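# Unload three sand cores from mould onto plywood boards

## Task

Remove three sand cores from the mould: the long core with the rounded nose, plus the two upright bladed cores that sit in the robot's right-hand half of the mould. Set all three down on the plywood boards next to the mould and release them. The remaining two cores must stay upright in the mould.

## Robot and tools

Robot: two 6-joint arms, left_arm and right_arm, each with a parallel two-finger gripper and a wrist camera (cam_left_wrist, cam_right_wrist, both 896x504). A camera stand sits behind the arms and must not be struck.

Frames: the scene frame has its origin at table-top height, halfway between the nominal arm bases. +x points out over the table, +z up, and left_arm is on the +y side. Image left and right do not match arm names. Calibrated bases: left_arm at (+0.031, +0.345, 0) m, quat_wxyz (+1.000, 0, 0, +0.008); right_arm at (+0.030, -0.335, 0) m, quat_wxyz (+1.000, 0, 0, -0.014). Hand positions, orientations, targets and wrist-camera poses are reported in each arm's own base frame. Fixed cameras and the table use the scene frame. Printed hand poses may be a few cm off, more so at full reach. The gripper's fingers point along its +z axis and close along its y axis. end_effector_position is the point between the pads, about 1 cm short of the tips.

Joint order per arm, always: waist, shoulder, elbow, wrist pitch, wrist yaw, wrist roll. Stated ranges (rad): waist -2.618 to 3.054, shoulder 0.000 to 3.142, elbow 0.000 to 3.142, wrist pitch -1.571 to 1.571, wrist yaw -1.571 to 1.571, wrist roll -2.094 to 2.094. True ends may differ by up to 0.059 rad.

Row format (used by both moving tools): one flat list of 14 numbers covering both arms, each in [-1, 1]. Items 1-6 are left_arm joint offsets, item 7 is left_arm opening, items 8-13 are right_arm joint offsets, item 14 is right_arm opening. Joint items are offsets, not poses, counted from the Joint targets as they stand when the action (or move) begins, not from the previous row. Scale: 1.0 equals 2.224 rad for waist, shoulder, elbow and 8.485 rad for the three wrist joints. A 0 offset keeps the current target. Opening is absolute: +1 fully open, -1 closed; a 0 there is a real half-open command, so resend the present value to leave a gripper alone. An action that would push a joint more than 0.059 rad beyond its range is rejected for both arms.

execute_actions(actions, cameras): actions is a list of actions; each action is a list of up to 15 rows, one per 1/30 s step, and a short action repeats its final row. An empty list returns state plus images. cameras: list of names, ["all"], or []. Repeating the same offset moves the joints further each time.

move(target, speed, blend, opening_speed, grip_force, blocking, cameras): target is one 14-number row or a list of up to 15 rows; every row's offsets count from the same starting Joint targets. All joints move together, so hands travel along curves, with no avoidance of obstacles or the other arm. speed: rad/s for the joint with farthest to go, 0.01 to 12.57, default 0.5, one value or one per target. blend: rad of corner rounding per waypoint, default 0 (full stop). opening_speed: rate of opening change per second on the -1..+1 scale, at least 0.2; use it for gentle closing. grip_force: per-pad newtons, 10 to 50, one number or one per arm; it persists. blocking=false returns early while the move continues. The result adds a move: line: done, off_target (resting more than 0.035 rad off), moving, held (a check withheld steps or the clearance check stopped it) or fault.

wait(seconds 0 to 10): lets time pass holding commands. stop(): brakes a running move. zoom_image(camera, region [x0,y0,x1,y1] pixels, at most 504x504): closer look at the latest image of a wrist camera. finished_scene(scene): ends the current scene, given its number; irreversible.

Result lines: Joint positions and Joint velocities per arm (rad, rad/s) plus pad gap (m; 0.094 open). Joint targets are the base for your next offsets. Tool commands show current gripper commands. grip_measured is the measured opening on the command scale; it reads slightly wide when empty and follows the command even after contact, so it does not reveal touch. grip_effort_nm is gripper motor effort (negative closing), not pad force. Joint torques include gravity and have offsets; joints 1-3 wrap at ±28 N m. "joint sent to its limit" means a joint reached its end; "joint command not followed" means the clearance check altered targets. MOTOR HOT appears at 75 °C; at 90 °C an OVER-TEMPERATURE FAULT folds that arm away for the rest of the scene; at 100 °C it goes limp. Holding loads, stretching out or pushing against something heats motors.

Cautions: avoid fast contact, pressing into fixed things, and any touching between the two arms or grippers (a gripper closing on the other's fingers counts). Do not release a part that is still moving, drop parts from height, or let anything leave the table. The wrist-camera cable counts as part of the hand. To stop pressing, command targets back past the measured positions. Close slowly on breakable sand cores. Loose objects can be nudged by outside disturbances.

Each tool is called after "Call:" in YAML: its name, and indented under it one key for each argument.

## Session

Call:
execute_actions:
  actions: []

Scene clock: 0.00 s.
left_arm: end_effector_position=(+0.3491, -0.0518, +0.2090) grip_measured=+1.000 grip_effort_nm=n/a end_effector_quat_wxyz=(+0.533, -0.007, +0.815, -0.226) | right_arm: end_effector_position=(+0.3047, +0.0784, +0.1820) grip_measured=+1.000 grip_effort_nm=n/a end_effector_quat_wxyz=(+0.477, +0.034, +0.863, +0.162)
Joint positions: left_arm=[0.064 1.008 0.577 0.059 0.429 -0.249 0.094] | right_arm=[0.21 0.845 0.563 -0.234 -0.068 0.329 0.094]
Joint velocities: within noise
Joint torques (N m): no reading
Heat: left arm: 33 °C; right arm: 33 °C.
Joint targets: left_arm=[0.064 1.000 0.586 0.063 0.431 -0.247] | right_arm=[0.210 0.838 0.575 -0.230 -0.068 0.327]
Tool commands: left_gripper/opening=+1.0 right_gripper/opening=+1.0

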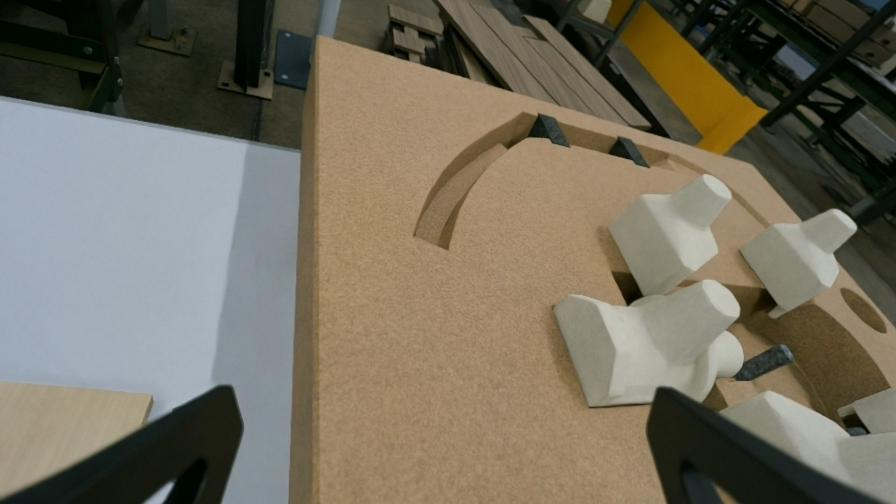

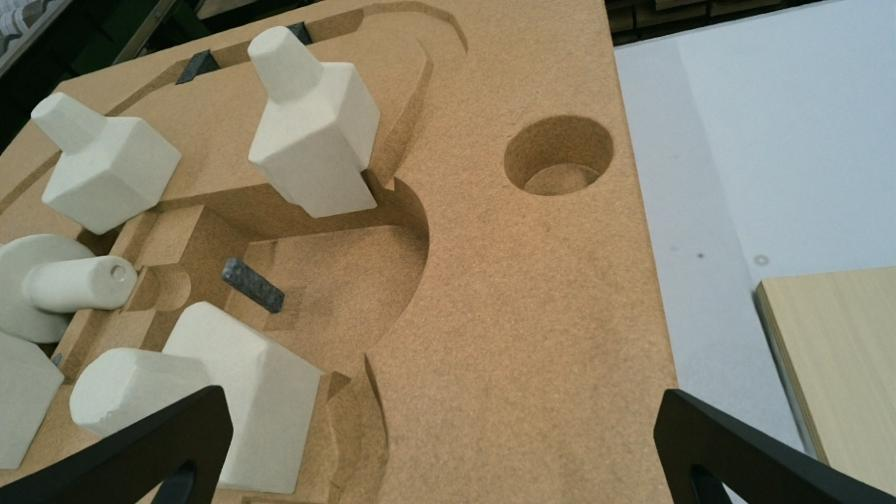

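Call:
move:
  target:
    - [-0.0737,0.045,0.2761,-0.0664,-0.0508,0.0291,1,0,0.0504,0.326,-0.0613,0.008,-0.0385,1]
    - [-0.2725,0.4402,0.7419,-0.1651,-0.0508,0.0291,1,0.1057,0.5103,0.8282,-0.1525,0.008,-0.0385,1]
  speed: 1.0
  blend: 0.1
  cameras: ["all"]

Scene clock: 9.20 s.
left_arm: end_effector_position=(+0.3952, -0.2389, +0.2575) grip_measured=+1.000 grip_effort_nm=0.03 end_effector_quat_wxyz=(+0.230, +0.259, +0.936, -0.068) | right_arm: end_effector_position=(+0.3954, +0.1893, +0.2926) grip_measured=+1.000 grip_effort_nm=0.03 end_effector_quat_wxyz=(+0.230, -0.211, +0.949, +0.055)
Joint positions: left_arm=[-0.543 1.968 2.212 -1.331 0.007 -0.005 0.094] | right_arm=[0.442 1.974 2.39 -1.51 -0.006 0.006 0.094]
Joint torques (N m): left_arm=[0.09 -8.05 6.68 1.27 -0.06 0.01] | right_arm=[0.21 -8.24 6.79 0.74 0.05 -0.11]
Heat: left arm: 34 °C; right arm: 35 °C.
Joint targets: left_arm=[-0.542 1.979 2.237 -1.338 0.000 0.000] | right_arm=[0.445 1.973 2.417 -1.524 0.000 0.000]
move: done

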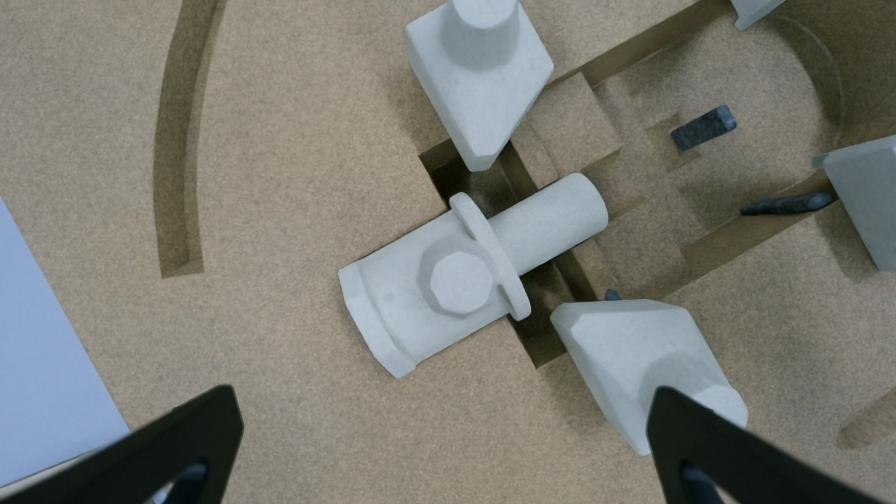

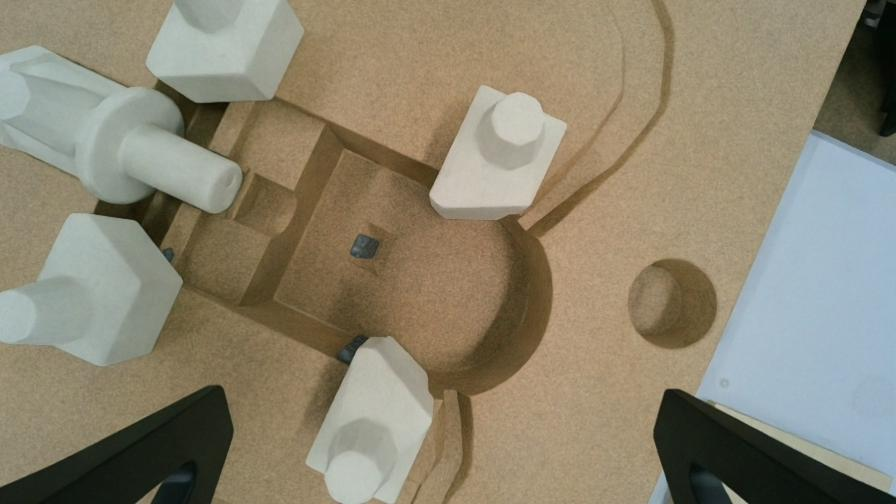

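Call:
move:
  target:
    - [0.1538,-0.1704,-0.1515,-0.0073,0.0915,0.1623,1,-0.2451,-0.1003,-0.2325,0.0264,-0.0943,-0.1414,1]
    - [0.1583,0.08,-0.0836,0.0077,0.1044,0.1564,1,-0.2136,-0.0868,-0.4393,0.0264,-0.1267,-0.1968,1]
  speed: 1.0
  blend: 0.1
  cameras: ["all"]

Scene clock: 38.30 s.
left_arm: end_effector_position=(+0.4117, -0.2194, +0.1805) grip_measured=+1.000 grip_effort_nm=0.03 end_effector_quat_wxyz=(+0.283, +0.651, +0.634, -0.308) | right_arm: end_effector_position=(+0.3191, +0.1454, +0.1932) grip_measured=+1.000 grip_effort_nm=0.02 end_effector_quat_wxyz=(-0.351, +0.617, -0.610, -0.351)
Joint positions: left_arm=[-0.197 2.155 2.028 -1.281 0.851 1.327 0.094] | right_arm=[-0.034 1.776 1.447 -1.309 -1.038 -1.656 0.094]
Joint torques (N m): left_arm=[0.54 -10.15 6.67 0.81 0.91 -0.07] | right_arm=[0.34 -6.67 4.51 0.11 -0.78 -0.19]
Heat: left arm: 37 °C; right arm: 35 °C.
Joint targets: left_arm=[-0.190 2.157 2.050 -1.273 0.886 1.328] | right_arm=[-0.030 1.780 1.440 -1.300 -1.075 -1.670]
move: off_target (right_arm); right_arm: the wrist yaw is farthest, 0.037 rad from its target

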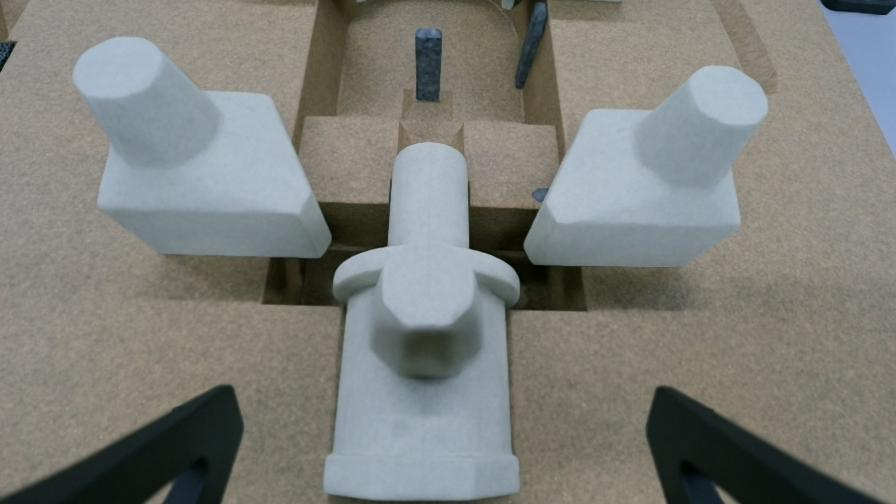

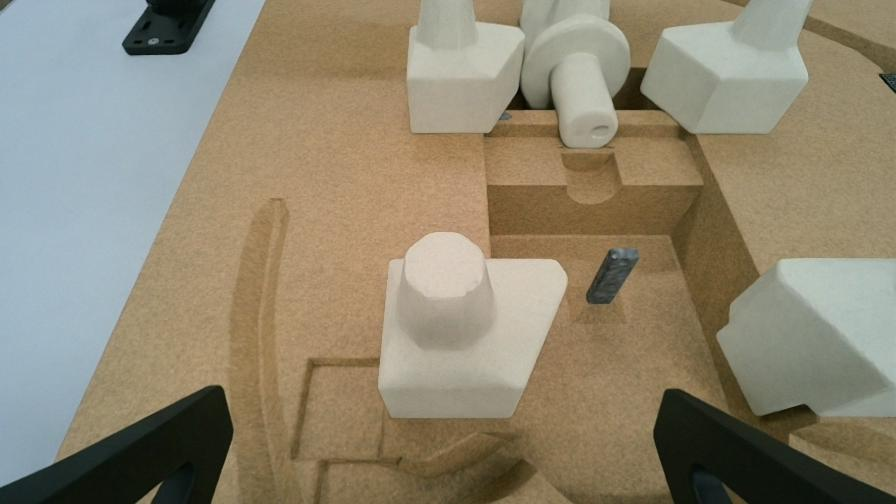

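Call:
move:
  target: [-0.0355,0.0058,-0.0504,0.0225,-0.0027,-0.0115,1,0.0733,-0.0263,-0.0854,0.0511,0.0008,0.0398,1]
  speed: 0.25
  cameras: ["all"]

Scene clock: 54.17 s.
left_arm: end_effector_position=(+0.4176, -0.2508, +0.1643) grip_measured=+1.000 grip_effort_nm=0.03 end_effector_quat_wxyz=(+0.298, +0.653, +0.626, -0.303) | right_arm: end_effector_position=(+0.3207, +0.1983, +0.1558) grip_measured=+1.000 grip_effort_nm=0.02 end_effector_quat_wxyz=(-0.349, +0.611, -0.613, -0.360)
Joint positions: left_arm=[-0.262 2.155 1.948 -1.093 0.847 1.229 0.094] | right_arm=[0.126 1.755 1.261 -0.885 -1.039 -1.332 0.094]
Joint torques (N m): left_arm=[-0.55 -9.47 4.19 1 0.7 -0.04] | right_arm=[0.54 -9.73 4.45 0.54 -0.71 -0.04]
Heat: left arm: 37 °C; right arm: 34 °C.
Joint targets: left_arm=[-0.269 2.170 1.939 -1.082 0.863 1.230] | right_arm=[0.132 1.722 1.250 -0.867 -1.068 -1.332]
move: done

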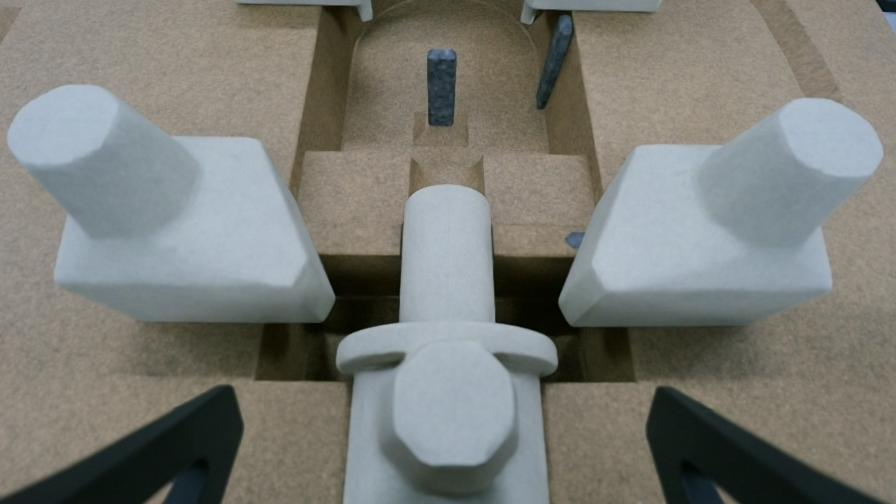

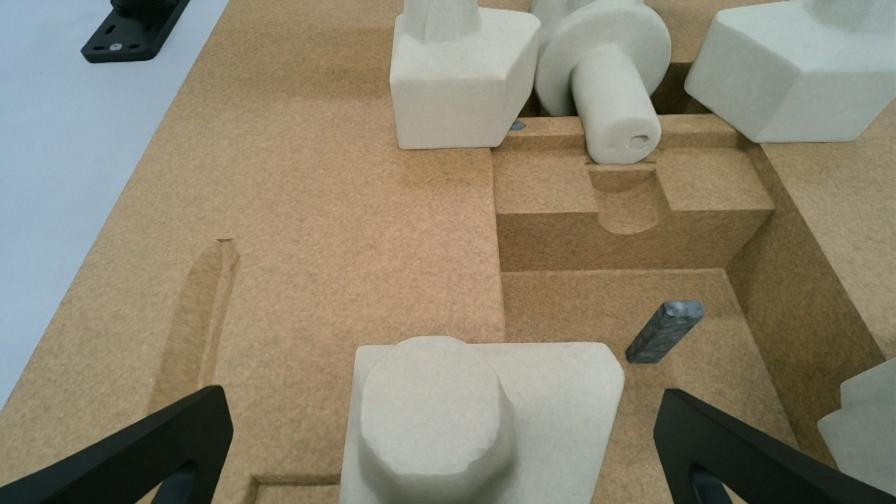

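Call:
move:
  target: [-0.003,0,-0.0115,0.003,0,0,1,0.0036,0,0.018,-0.0024,0,0,1]
  speed: 0.25
  cameras: ["all"]

Scene clock: 59.77 s.
left_arm: end_effector_position=(+0.4160, -0.2536, +0.1577) grip_measured=+1.000 grip_effort_nm=0.03 end_effector_quat_wxyz=(+0.297, +0.655, +0.624, -0.304) | right_arm: end_effector_position=(+0.3195, +0.2004, +0.1559) grip_measured=+1.000 grip_effort_nm=0.03 end_effector_quat_wxyz=(-0.347, +0.613, -0.611, -0.361)
Joint positions: left_arm=[-0.269 2.155 1.922 -1.068 0.847 1.229 0.094] | right_arm=[0.133 1.755 1.261 -0.884 -1.039 -1.332 0.094]
Joint torques (N m): left_arm=[-0.51 -9.47 4.16 1.02 0.68 -0.05] | right_arm=[0.7 -9.74 7.57 0.33 -0.72 -0.05]
Heat: left arm: 36 °C; right arm: 34 °C.
Joint targets: left_arm=[-0.276 2.170 1.913 -1.057 0.863 1.230] | right_arm=[0.141 1.722 1.290 -0.887 -1.068 -1.332]
move: done

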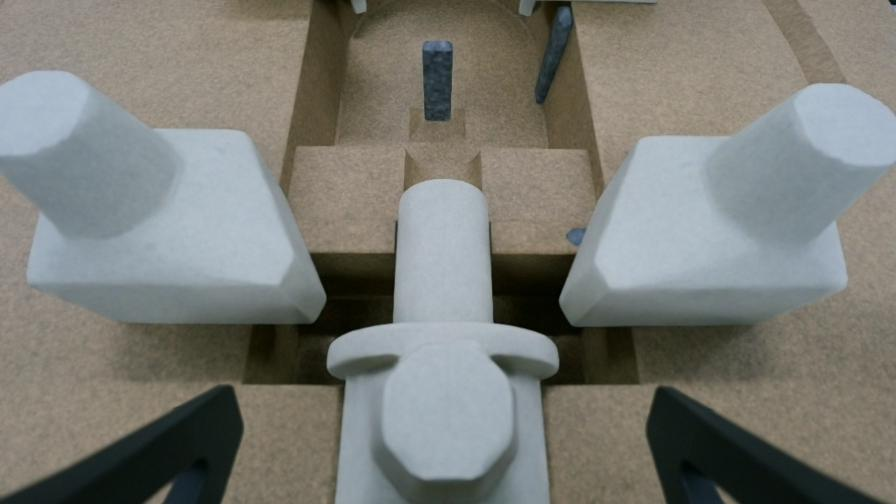

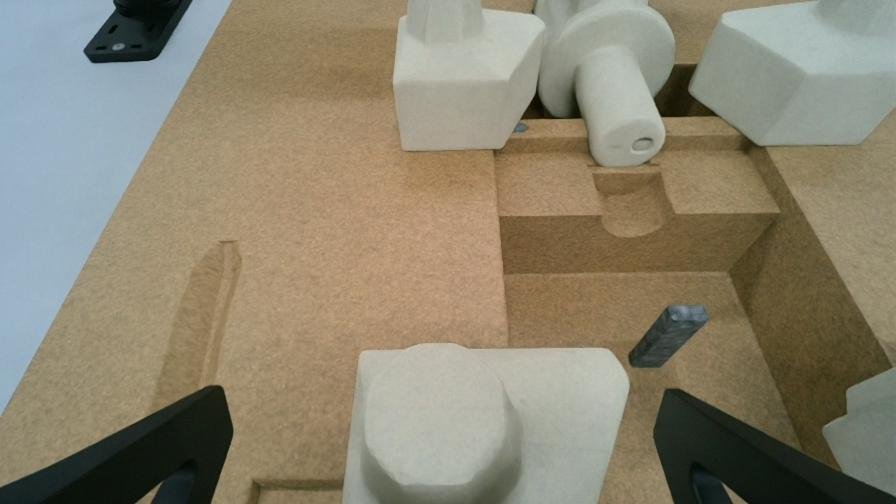

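Call:
move:
  target:
    - [0,0,0,0,0,0,1,0,0,0.0055,-0.0008,0,0,1]
    - [0,0,0,0,0,0,-0.2,0,0,0.0055,-0.0008,0,0,-0.2]
  speed: 0.25
  opening_speed: 0.8
  grip_force: [45, 50]
  cameras: ["all"]

Scene clock: 65.83 s.
left_arm: end_effector_position=(+0.4162, -0.2536, +0.1577) grip_measured=-0.198 grip_effort_nm=-0.06 end_effector_quat_wxyz=(+0.297, +0.656, +0.624, -0.304) | right_arm: end_effector_position=(+0.3211, +0.2008, +0.1590) grip_measured=-0.197 grip_effort_nm=-0.13 end_effector_quat_wxyz=(-0.349, +0.614, -0.610, -0.360)
Joint positions: left_arm=[-0.269 2.155 1.922 -1.067 0.847 1.229 0.038] | right_arm=[0.133 1.755 1.272 -0.89 -1.039 -1.331 0.038]
Joint torques (N m): left_arm=[-0.49 -9.48 4.11 1.01 0.7 -0.05] | right_arm=[0.62 -9.78 7.64 0.34 -0.7 -0.05]
Heat: left arm: 37 °C; right arm: 35 °C.
Joint targets: left_arm=[-0.276 2.170 1.913 -1.056 0.863 1.230] | right_arm=[0.140 1.722 1.302 -0.894 -1.068 -1.332]
grip_force (N): 45, 50
move: done

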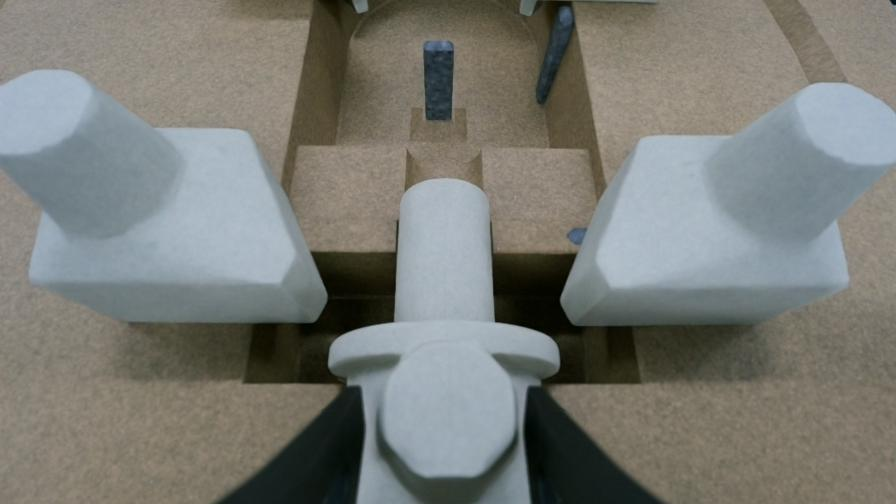

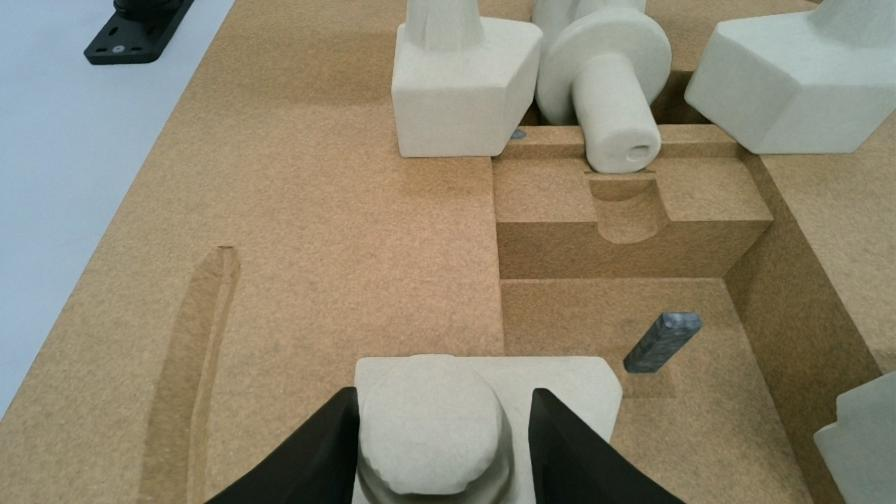

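Call:
move:
  target:
    - [0,0,0,0,0,0,-0.6,0,0,0,0,0,0,-0.6]
    - [0,0.018,0.1996,-0.0394,0.007,0,-0.6,0,-0.0162,0.1416,-0.0381,-0.0044,0,-0.6]
  speed: 0.25
  opening_speed: 0.4
  cameras: ["all"]

Scene clock: 81.30 s.
left_arm: end_effector_position=(+0.4144, -0.2495, +0.2273) grip_measured=-0.330 grip_effort_nm=-0.91 end_effector_quat_wxyz=(+0.288, +0.658, +0.631, -0.291) | right_arm: end_effector_position=(+0.3210, +0.2003, +0.2372) grip_measured=-0.336 grip_effort_nm=-1.00 end_effector_quat_wxyz=(-0.341, +0.616, -0.615, -0.354)
Joint positions: left_arm=[-0.27 2.211 2.312 -1.408 0.812 1.229 0.031] | right_arm=[0.138 1.733 1.572 -1.217 -1.017 -1.327 0.031]
Joint torques (N m): left_arm=[-0.4 -10.66 8.42 1.04 1.78 -0.05] | right_arm=[0.25 -10.82 8.99 0.38 -1.27 -0.1]
Heat: left arm: 38 °C; right arm: 36 °C.
Joint targets: left_arm=[-0.276 2.210 2.357 -1.391 0.922 1.230] | right_arm=[0.140 1.686 1.618 -1.217 -1.105 -1.332]
grip_force (N): 45, 50
move: off_target (left_arm, right_arm); left_arm: the wrist yaw is farthest, 0.110 rad from its target; right_arm: the wrist yaw is farthest, 0.088 rad from its target

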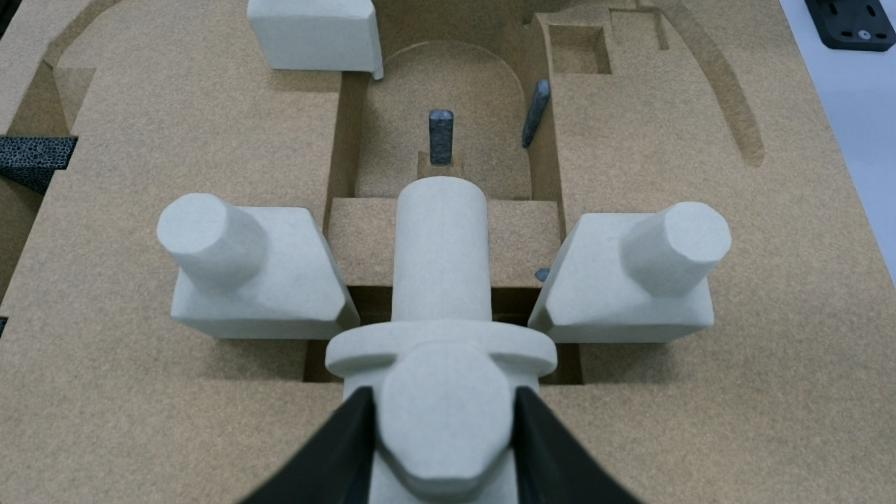

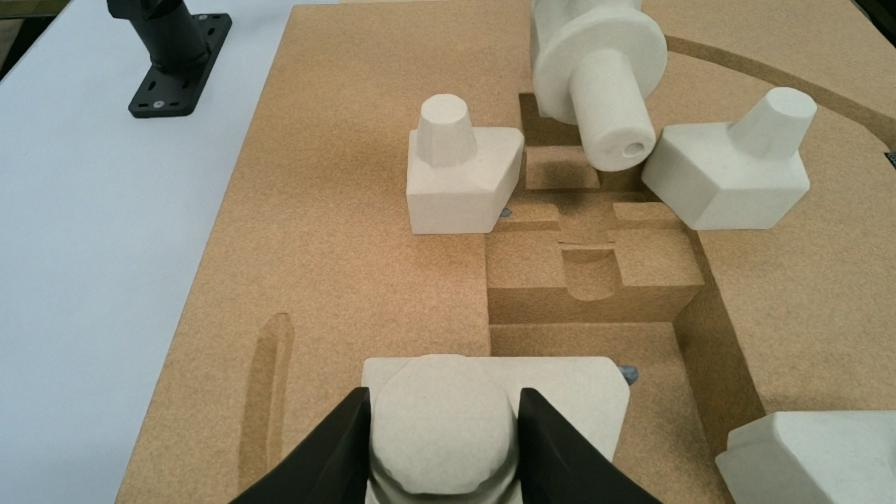

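Call:
move:
  target:
    - [0.0926,-0.0719,-0.0481,-0.0046,0.0009,0.0024,-0.6,-0.0854,-0.0926,0.0054,-0.0363,0.0713,-0.008,-0.6]
    - [0.2905,-0.1933,-0.228,0.0072,0.0033,0.0059,-0.6,-0.2428,-0.0971,0.0189,-0.0392,0.1302,0.1216,-0.6]
    - [0.5144,-0.3237,-0.4281,0.0225,0.0053,0.0106,-0.6,-0.3822,0.0782,0.0549,-0.0417,0.1041,0.2566,-0.6]
  speed: [0.3,0.6,0.6]
  blend: 0.1
  cameras: ["all"]

Scene clock: 118.83 s.
left_arm: end_effector_position=(+0.2981, +0.1417, +0.2199) grip_measured=-0.330 grip_effort_nm=-0.91 end_effector_quat_wxyz=(+0.405, +0.238, +0.876, -0.113) | right_arm: end_effector_position=(+0.2621, -0.1762, +0.1453) grip_measured=-0.336 grip_effort_nm=-1.00 end_effector_quat_wxyz=(-0.074, +0.696, +0.708, +0.092)
Joint positions: left_arm=[0.864 1.547 1.398 -1.227 0.851 1.306 0.031] | right_arm=[-0.706 1.863 1.697 -1.541 -0.194 0.835 0.031]
Joint torques (N m): left_arm=[0.39 -9.78 5.34 1.06 1.85 0.1] | right_arm=[-0.51 -7.76 8.28 -0.39 -0.37 0.08]
Heat: left arm: 42 °C; right arm: 39 °C.
Joint targets: left_arm=[0.868 1.490 1.405 -1.200 0.967 1.320] | right_arm=[-0.709 1.859 1.739 -1.571 -0.222 0.845]
grip_force (N): 45, 50
move: off_target (left_arm, right_arm); left_arm: the wrist yaw is farthest, 0.116 rad from its target; right_arm: the elbow is farthest, 0.043 rad from its target

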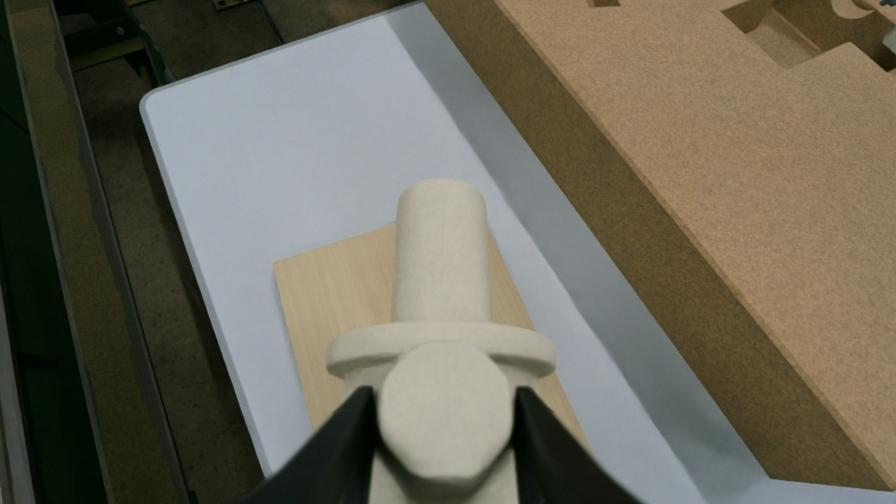

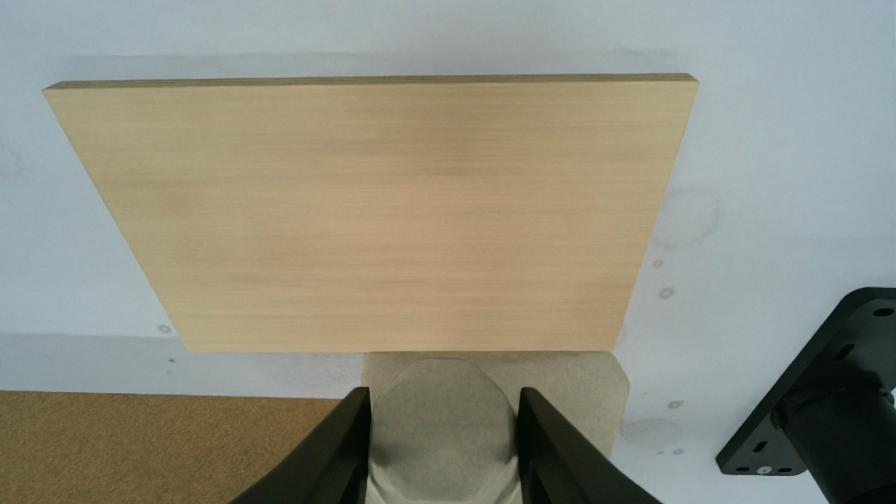

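Call:
move:
  target: [0,0.018,-0.1551,0.0454,0,0,-0.6,-0.0364,0.0809,-0.0697,0.0086,-0.0174,-0.0153,-0.6]
  speed: 0.25
  cameras: ["all"]

Scene clock: 141.43 s.
left_arm: end_effector_position=(+0.2972, +0.1403, +0.1351) grip_measured=-0.330 grip_effort_nm=-0.90 end_effector_quat_wxyz=(+0.412, +0.245, +0.872, -0.100) | right_arm: end_effector_position=(+0.2577, -0.1726, +0.0740) grip_measured=-0.336 grip_effort_nm=-1.00 end_effector_quat_wxyz=(-0.164, +0.684, +0.691, +0.167)
Joint positions: left_arm=[0.864 1.545 1.05 -0.849 0.853 1.307 0.031] | right_arm=[-0.783 2.04 1.586 -1.461 -0.33 0.718 0.031]
Joint torques (N m): left_arm=[0.44 -6.45 5.39 1.19 1.81 0.08] | right_arm=[-0.66 -8.57 4.34 -0.8 -0.52 -0.08]
Heat: left arm: 38 °C; right arm: 39 °C.
Joint targets: left_arm=[0.868 1.530 1.059 -0.815 0.967 1.320] | right_arm=[-0.791 2.039 1.584 -1.498 -0.370 0.715]
grip_force (N): 45, 50
move: off_target (left_arm, right_arm); left_arm: the wrist yaw is farthest, 0.114 rad from its target; right_arm: the wrist yaw is farthest, 0.039 rad from its target

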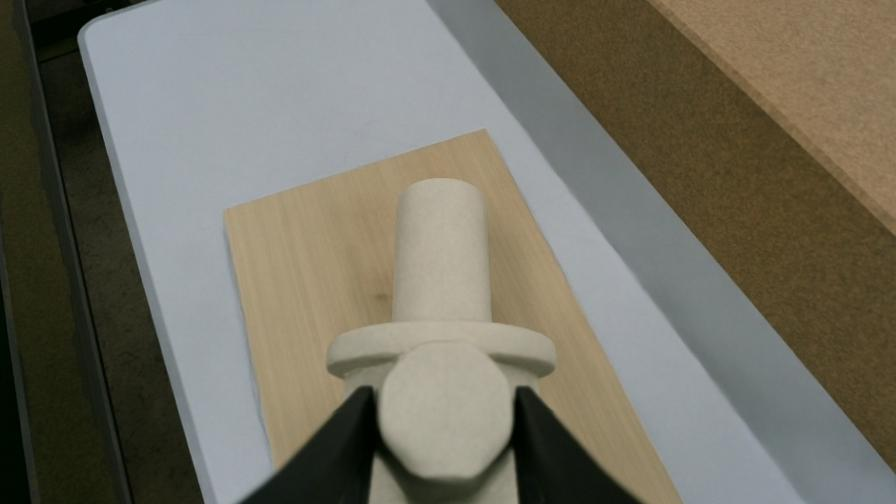

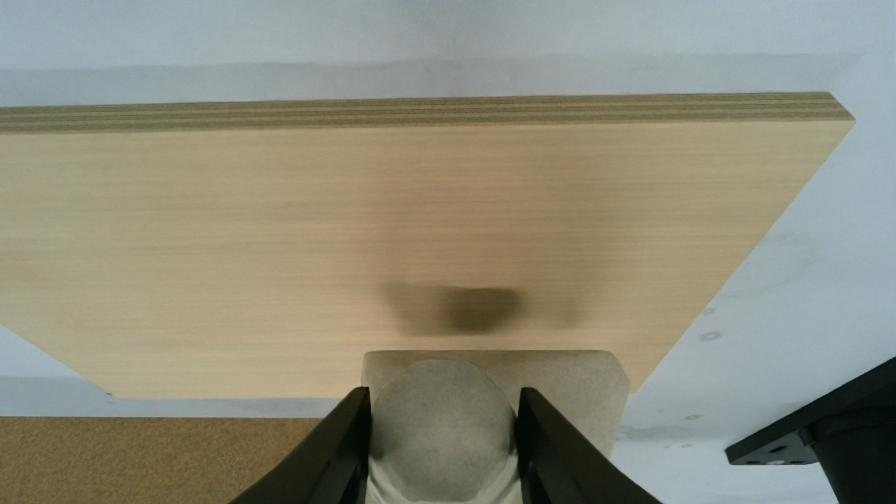

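Call:
move:
  target: [0,0,-0.0225,0.0059,0,0,-0.6,0,0.0087,-0.0239,0.0086,-0.0059,0.006,-0.6]
  speed: 0.12
  cameras: ["all"]

Scene clock: 149.00 s.
left_arm: end_effector_position=(+0.2952, +0.1379, +0.1234) grip_measured=-0.330 grip_effort_nm=-0.90 end_effector_quat_wxyz=(+0.412, +0.245, +0.872, -0.100) | right_arm: end_effector_position=(+0.2643, -0.1682, +0.0576) grip_measured=-0.336 grip_effort_nm=-1.00 end_effector_quat_wxyz=(-0.164, +0.696, +0.674, +0.187)
Joint positions: left_arm=[0.864 1.545 1.002 -0.799 0.853 1.307 0.031] | right_arm=[-0.783 2.057 1.535 -1.389 -0.376 0.755 0.031]
Joint torques (N m): left_arm=[0.4 -6.42 5.24 1.22 1.83 0.1] | right_arm=[-0.68 -8.39 4.16 -0.77 -0.58 0.11]
Heat: left arm: 37 °C; right arm: 37 °C.
Joint targets: left_arm=[0.868 1.530 1.009 -0.765 0.967 1.320] | right_arm=[-0.791 2.059 1.531 -1.425 -0.420 0.766]
grip_force (N): 45, 50
move: off_target (left_arm, right_arm); left_arm: the wrist yaw is farthest, 0.114 rad from its target; right_arm: the wrist yaw is farthest, 0.044 rad from its target

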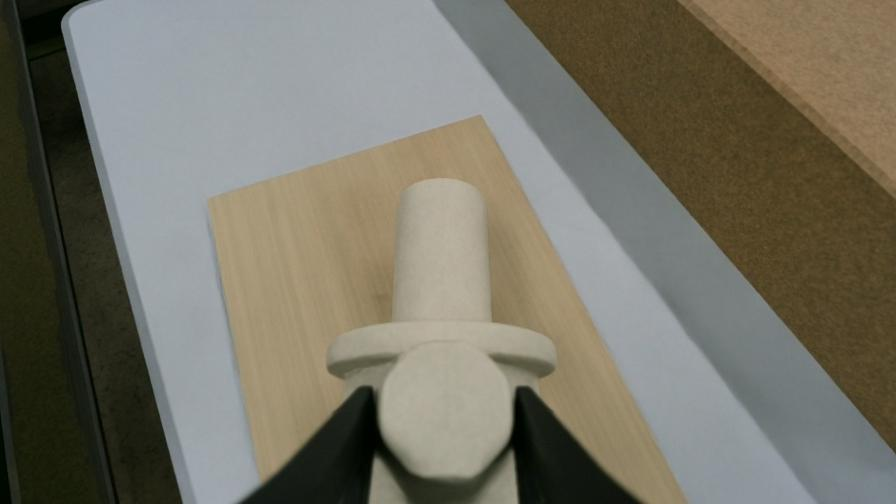

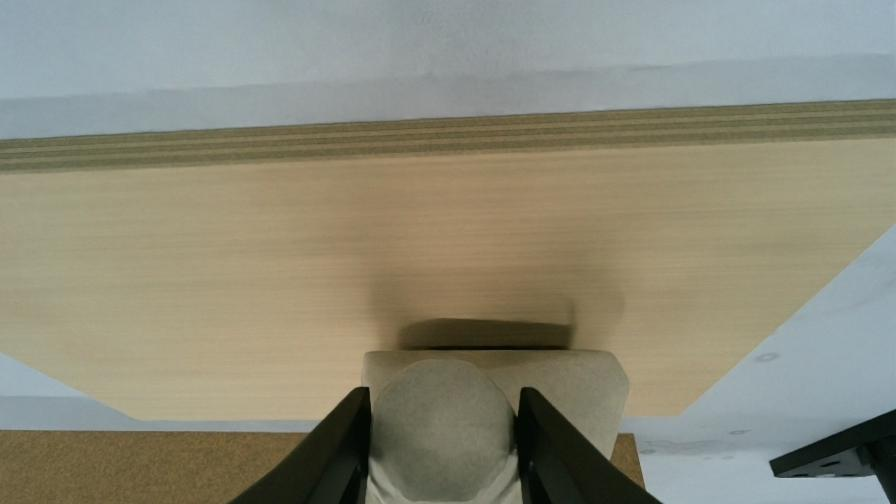

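Call:
move:
  target: [0,0,-0.0112,0.003,0,0,-0.6,0,0.0035,-0.0105,0.0037,-0.0015,0.003,-0.6]
  speed: 0.1
  cameras: ["cam_right_wrist"]

Scene clock: 152.03 s.
left_arm: end_effector_position=(+0.2965, +0.1363, +0.1217) grip_measured=-0.330 grip_effort_nm=-0.91 end_effector_quat_wxyz=(+0.420, +0.247, +0.867, -0.100) | right_arm: end_effector_position=(+0.2650, -0.1658, +0.0511) grip_measured=-0.336 grip_effort_nm=-1.00 end_effector_quat_wxyz=(-0.168, +0.704, +0.663, +0.191)
Joint positions: left_arm=[0.864 1.545 0.984 -0.773 0.87 1.307 0.031] | right_arm=[-0.783 2.063 1.513 -1.364 -0.39 0.779 0.031]
Joint torques (N m): left_arm=[0.34 -6.37 4.68 1.2 1.63 0.1] | right_arm=[-0.65 -8.27 4.03 -0.74 -0.58 0.1]
Heat: left arm: 37 °C; right arm: 37 °C.
Joint targets: left_arm=[0.868 1.530 0.984 -0.739 0.967 1.320] | right_arm=[-0.791 2.067 1.508 -1.394 -0.433 0.792]
grip_force (N): 45, 50
move: off_target (left_arm, right_arm); left_arm: the wrist yaw is farthest, 0.097 rad from its target; right_arm: the wrist yaw is farthest, 0.043 rad from its target
Images, in order (width x height): cam_right_wrist 896x504.

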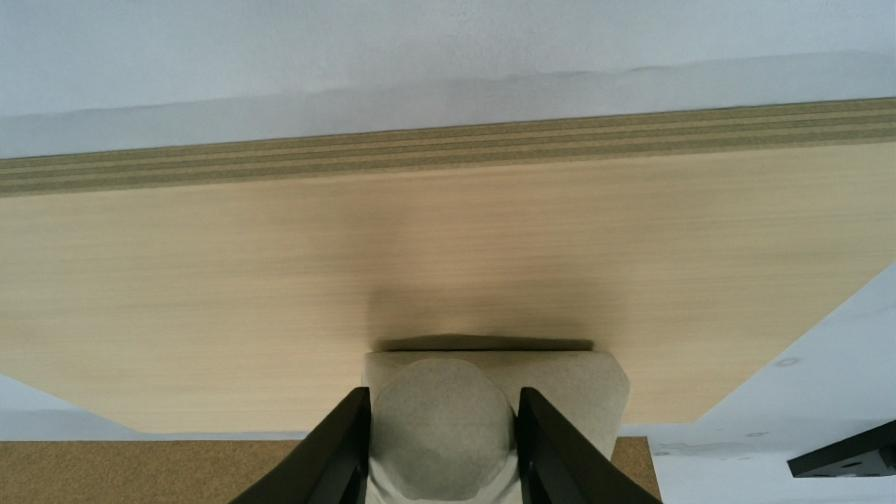

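Call:
move:
  target: [0,0.002,-0.009,0.0024,-0.0055,0,-0.6,0,0.003,-0.0095,0.0034,0,0.0015,-0.6]
  speed: 0.1
  cameras: ["all"]

Scene clock: 156.23 s.
left_arm: end_effector_position=(+0.2975, +0.1358, +0.1211) grip_measured=-0.330 grip_effort_nm=-0.90 end_effector_quat_wxyz=(+0.425, +0.247, +0.865, -0.100) | right_arm: end_effector_position=(+0.2649, -0.1639, +0.0478) grip_measured=-0.336 grip_effort_nm=-1.00 end_effector_quat_wxyz=(-0.169, +0.709, +0.656, +0.196)
Joint positions: left_arm=[0.864 1.545 0.974 -0.756 0.879 1.305 0.031] | right_arm=[-0.785 2.063 1.496 -1.349 -0.401 0.792 0.031]
Joint torques (N m): left_arm=[0.4 -6.04 3.89 1.25 0.99 0.11] | right_arm=[-0.5 -7.75 3.71 -0.59 -0.5 0.1]
Heat: left arm: 37 °C; right arm: 37 °C.
Joint targets: left_arm=[0.868 1.535 0.964 -0.719 0.921 1.320] | right_arm=[-0.791 2.073 1.487 -1.365 -0.432 0.804]
grip_force (N): 45, 50
move: off_target (left_arm); left_arm: the wrist yaw is farthest, 0.041 rad from its target

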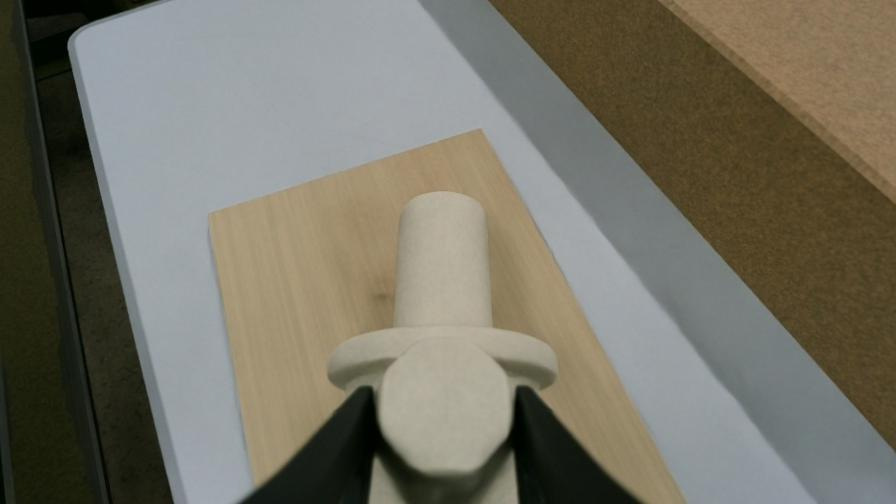

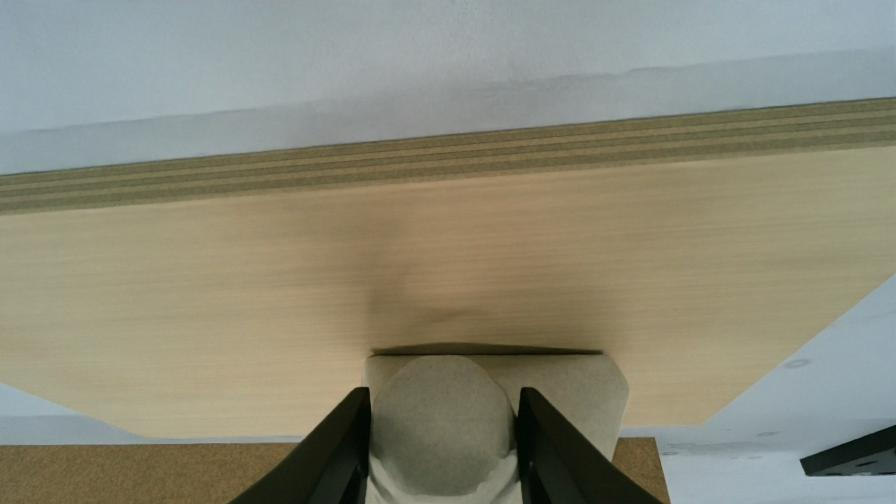

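Call:
move:
  target: [0,0.002,-0.009,0.0024,-0.0065,0,-0.6,0,0.0025,-0.008,0.0028,0,0.0,-0.6]
  speed: 0.1
  cameras: ["all"]

Scene clock: 158.87 s.
left_arm: end_effector_position=(+0.2979, +0.1361, +0.1201) grip_measured=-0.330 grip_effort_nm=-0.91 end_effector_quat_wxyz=(+0.429, +0.244, +0.864, -0.100) | right_arm: end_effector_position=(+0.2646, -0.1619, +0.0455) grip_measured=-0.336 grip_effort_nm=-1.00 end_effector_quat_wxyz=(-0.171, +0.710, +0.654, +0.199)
Joint positions: left_arm=[0.866 1.545 0.965 -0.74 0.887 1.297 0.031] | right_arm=[-0.785 2.063 1.483 -1.339 -0.408 0.795 0.031]
Joint torques (N m): left_arm=[0.13 -5.67 2.99 1.32 0.27 0.2] | right_arm=[-0.5 -7.32 3.33 -0.46 -0.44 0.06]
Heat: left arm: 37 °C; right arm: 37 °C.
Joint targets: left_arm=[0.868 1.539 0.945 -0.699 0.865 1.320] | right_arm=[-0.791 2.079 1.469 -1.341 -0.433 0.804]
grip_force (N): 45, 50
move: off_target (left_arm); left_arm: the wrist pitch is farthest, 0.041 rad from its target

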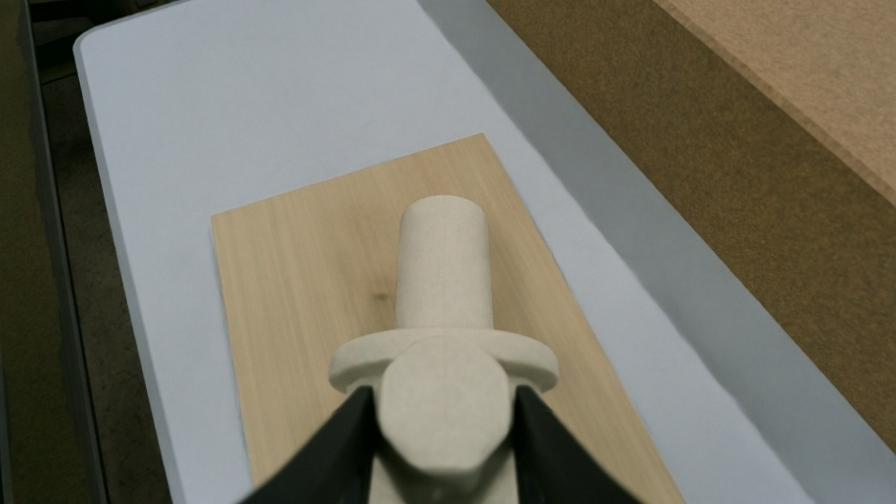

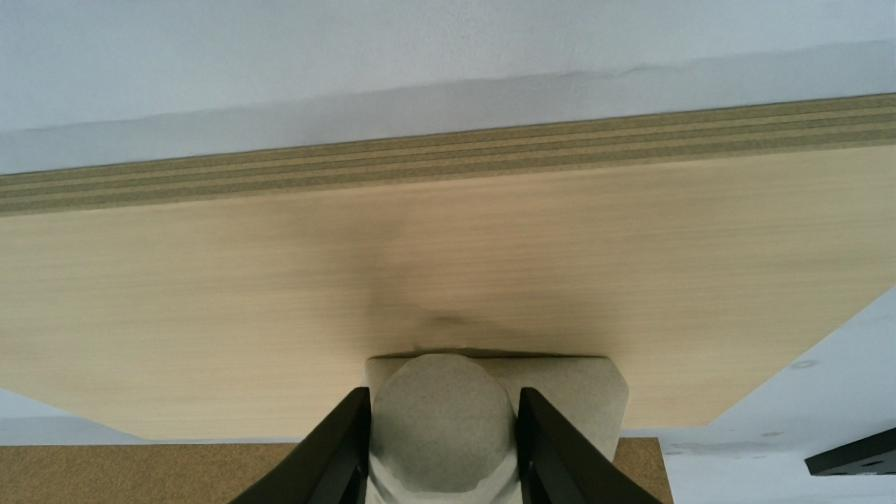

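Call:
move:
  target:
    - [0,0,0.007,-0.001,0.004,0,-0.6,0,0.0012,-0.004,0.0014,0,0.0,-0.6]
    - [0,0,0.007,-0.001,0.004,0,-0.05,0,0.0012,-0.004,0.0014,0,0.0,-0.1]
  speed: 0.1
  opening_speed: 0.3
  cameras: ["all"]

Scene clock: 165.07 s.
left_arm: end_effector_position=(+0.2999, +0.1395, +0.1204) grip_measured=-0.052 grip_effort_nm=0.13 end_effector_quat_wxyz=(+0.431, +0.252, +0.862, -0.088) | right_arm: end_effector_position=(+0.2632, -0.1589, +0.0426) grip_measured=-0.103 grip_effort_nm=0.18 end_effector_quat_wxyz=(-0.178, +0.712, +0.648, +0.205)
Joint positions: left_arm=[0.866 1.545 0.965 -0.719 0.882 1.306 0.045] | right_arm=[-0.789 2.069 1.469 -1.336 -0.421 0.797 0.042]
Joint torques (N m): left_arm=[0.18 -5.7 4.31 1.04 0.72 0.12] | right_arm=[-0.18 -7.5 3.6 -0.41 -0.3 0.05]
Heat: left arm: 37 °C; right arm: 37 °C.
Joint targets: left_arm=[0.868 1.539 0.960 -0.707 0.899 1.320] | right_arm=[-0.791 2.081 1.460 -1.329 -0.433 0.804]
grip_force (N): 45, 50
move: done

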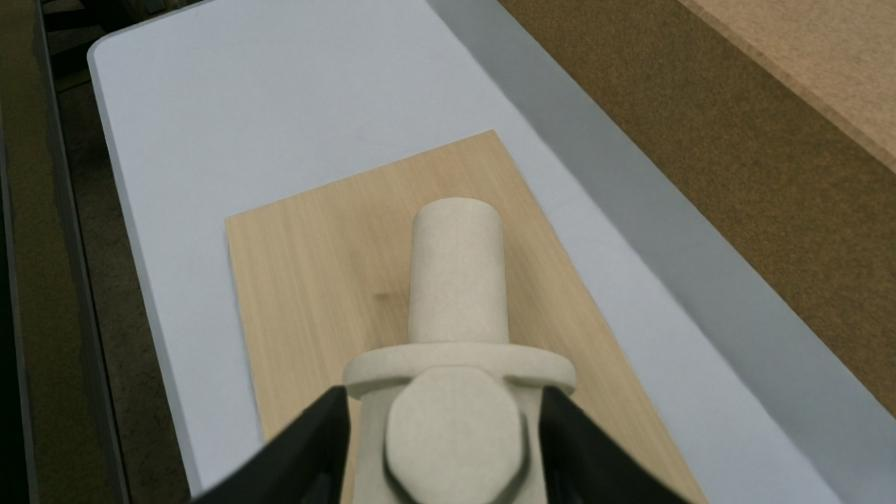

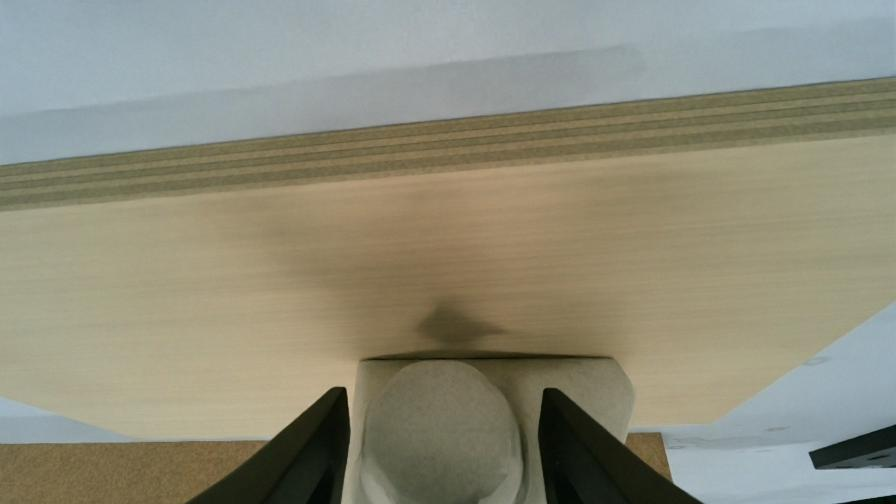

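Call:
move:
  target:
    - [0,0,0,0,0,0,0.5,0,0,0,0,0,0,0.3]
    - [0,0,0.2023,-0.053,0,0,0.5,0.0364,-0.0994,0.1259,-0.0284,0.0249,0.0048,0.3]
    - [0,0,0.2023,-0.053,0,0,0.5,0.1758,-0.2612,0.0899,-0.026,0.051,-0.1301,0.3]
    - [0,0,0.2023,-0.053,0,0,0.5,0.3332,-0.1713,0.1978,-0.0084,-0.0315,-0.2126,0.3]
    - [0,0,0.2023,-0.053,0,0,0.5,0.3487,0.1219,0.366,0.017,-0.0779,-0.2466,1]
  speed: [0.3,0.4,1.0,1.0,0.9]
  blend: [0,0.05,0.1,0.1,0]
  cameras: ["all"]

Scene clock: 182.40 s.
left_arm: end_effector_position=(+0.3078, +0.1492, +0.2248) grip_measured=+0.498 grip_effort_nm=0.13 end_effector_quat_wxyz=(+0.429, +0.251, +0.863, -0.090) | right_arm: end_effector_position=(+0.5001, +0.1483, +0.1852) grip_measured=+0.997 grip_effort_nm=0.18 end_effector_quat_wxyz=(+0.391, -0.555, +0.655, +0.333)
Joint positions: left_arm=[0.866 1.545 1.388 -1.148 0.879 1.307 0.07] | right_arm=[-0.02 2.355 2.246 -1.202 -1.059 -1.273 0.094]
Joint torques (N m): left_arm=[0.18 -6.02 6.82 0.8 0.74 0.08] | right_arm=[0.4 -11.54 7.65 0.61 -0.75 -0.21]
Heat: left arm: 37 °C; right arm: 37 °C.
Joint targets: left_arm=[0.868 1.539 1.410 -1.157 0.900 1.320] | right_arm=[-0.015 2.353 2.274 -1.185 -1.094 -1.288]
grip_force (N): 45, 50
move: done

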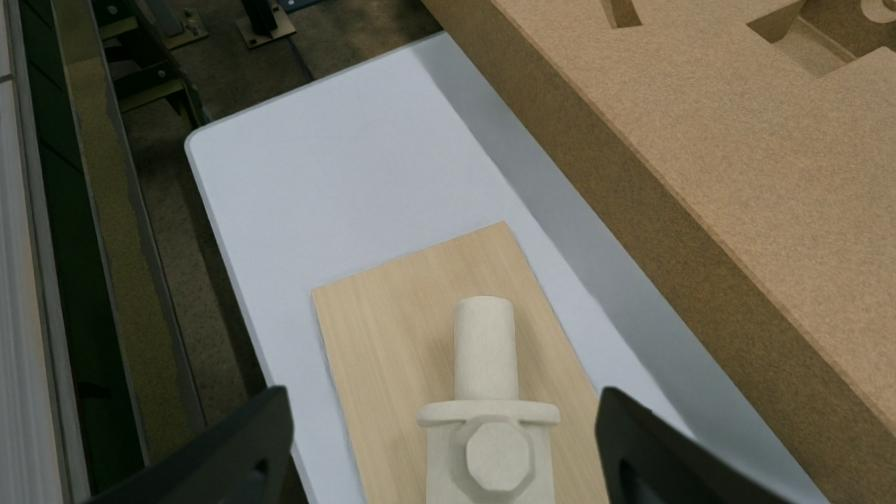

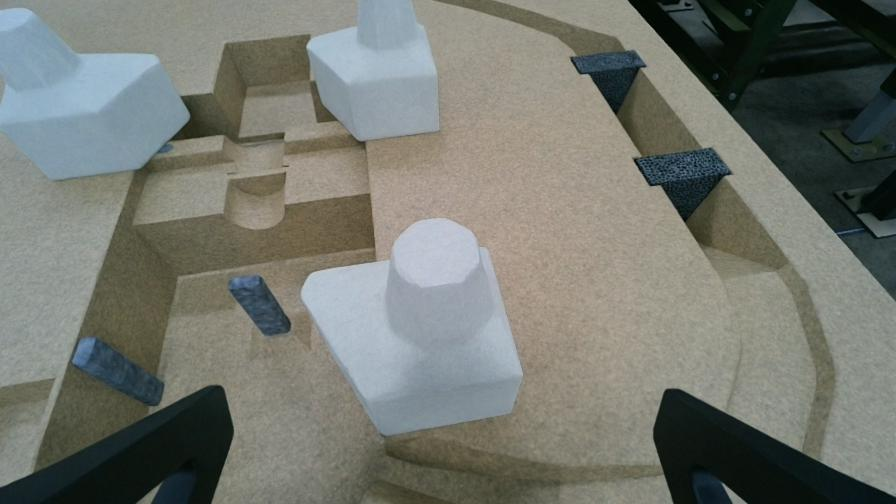

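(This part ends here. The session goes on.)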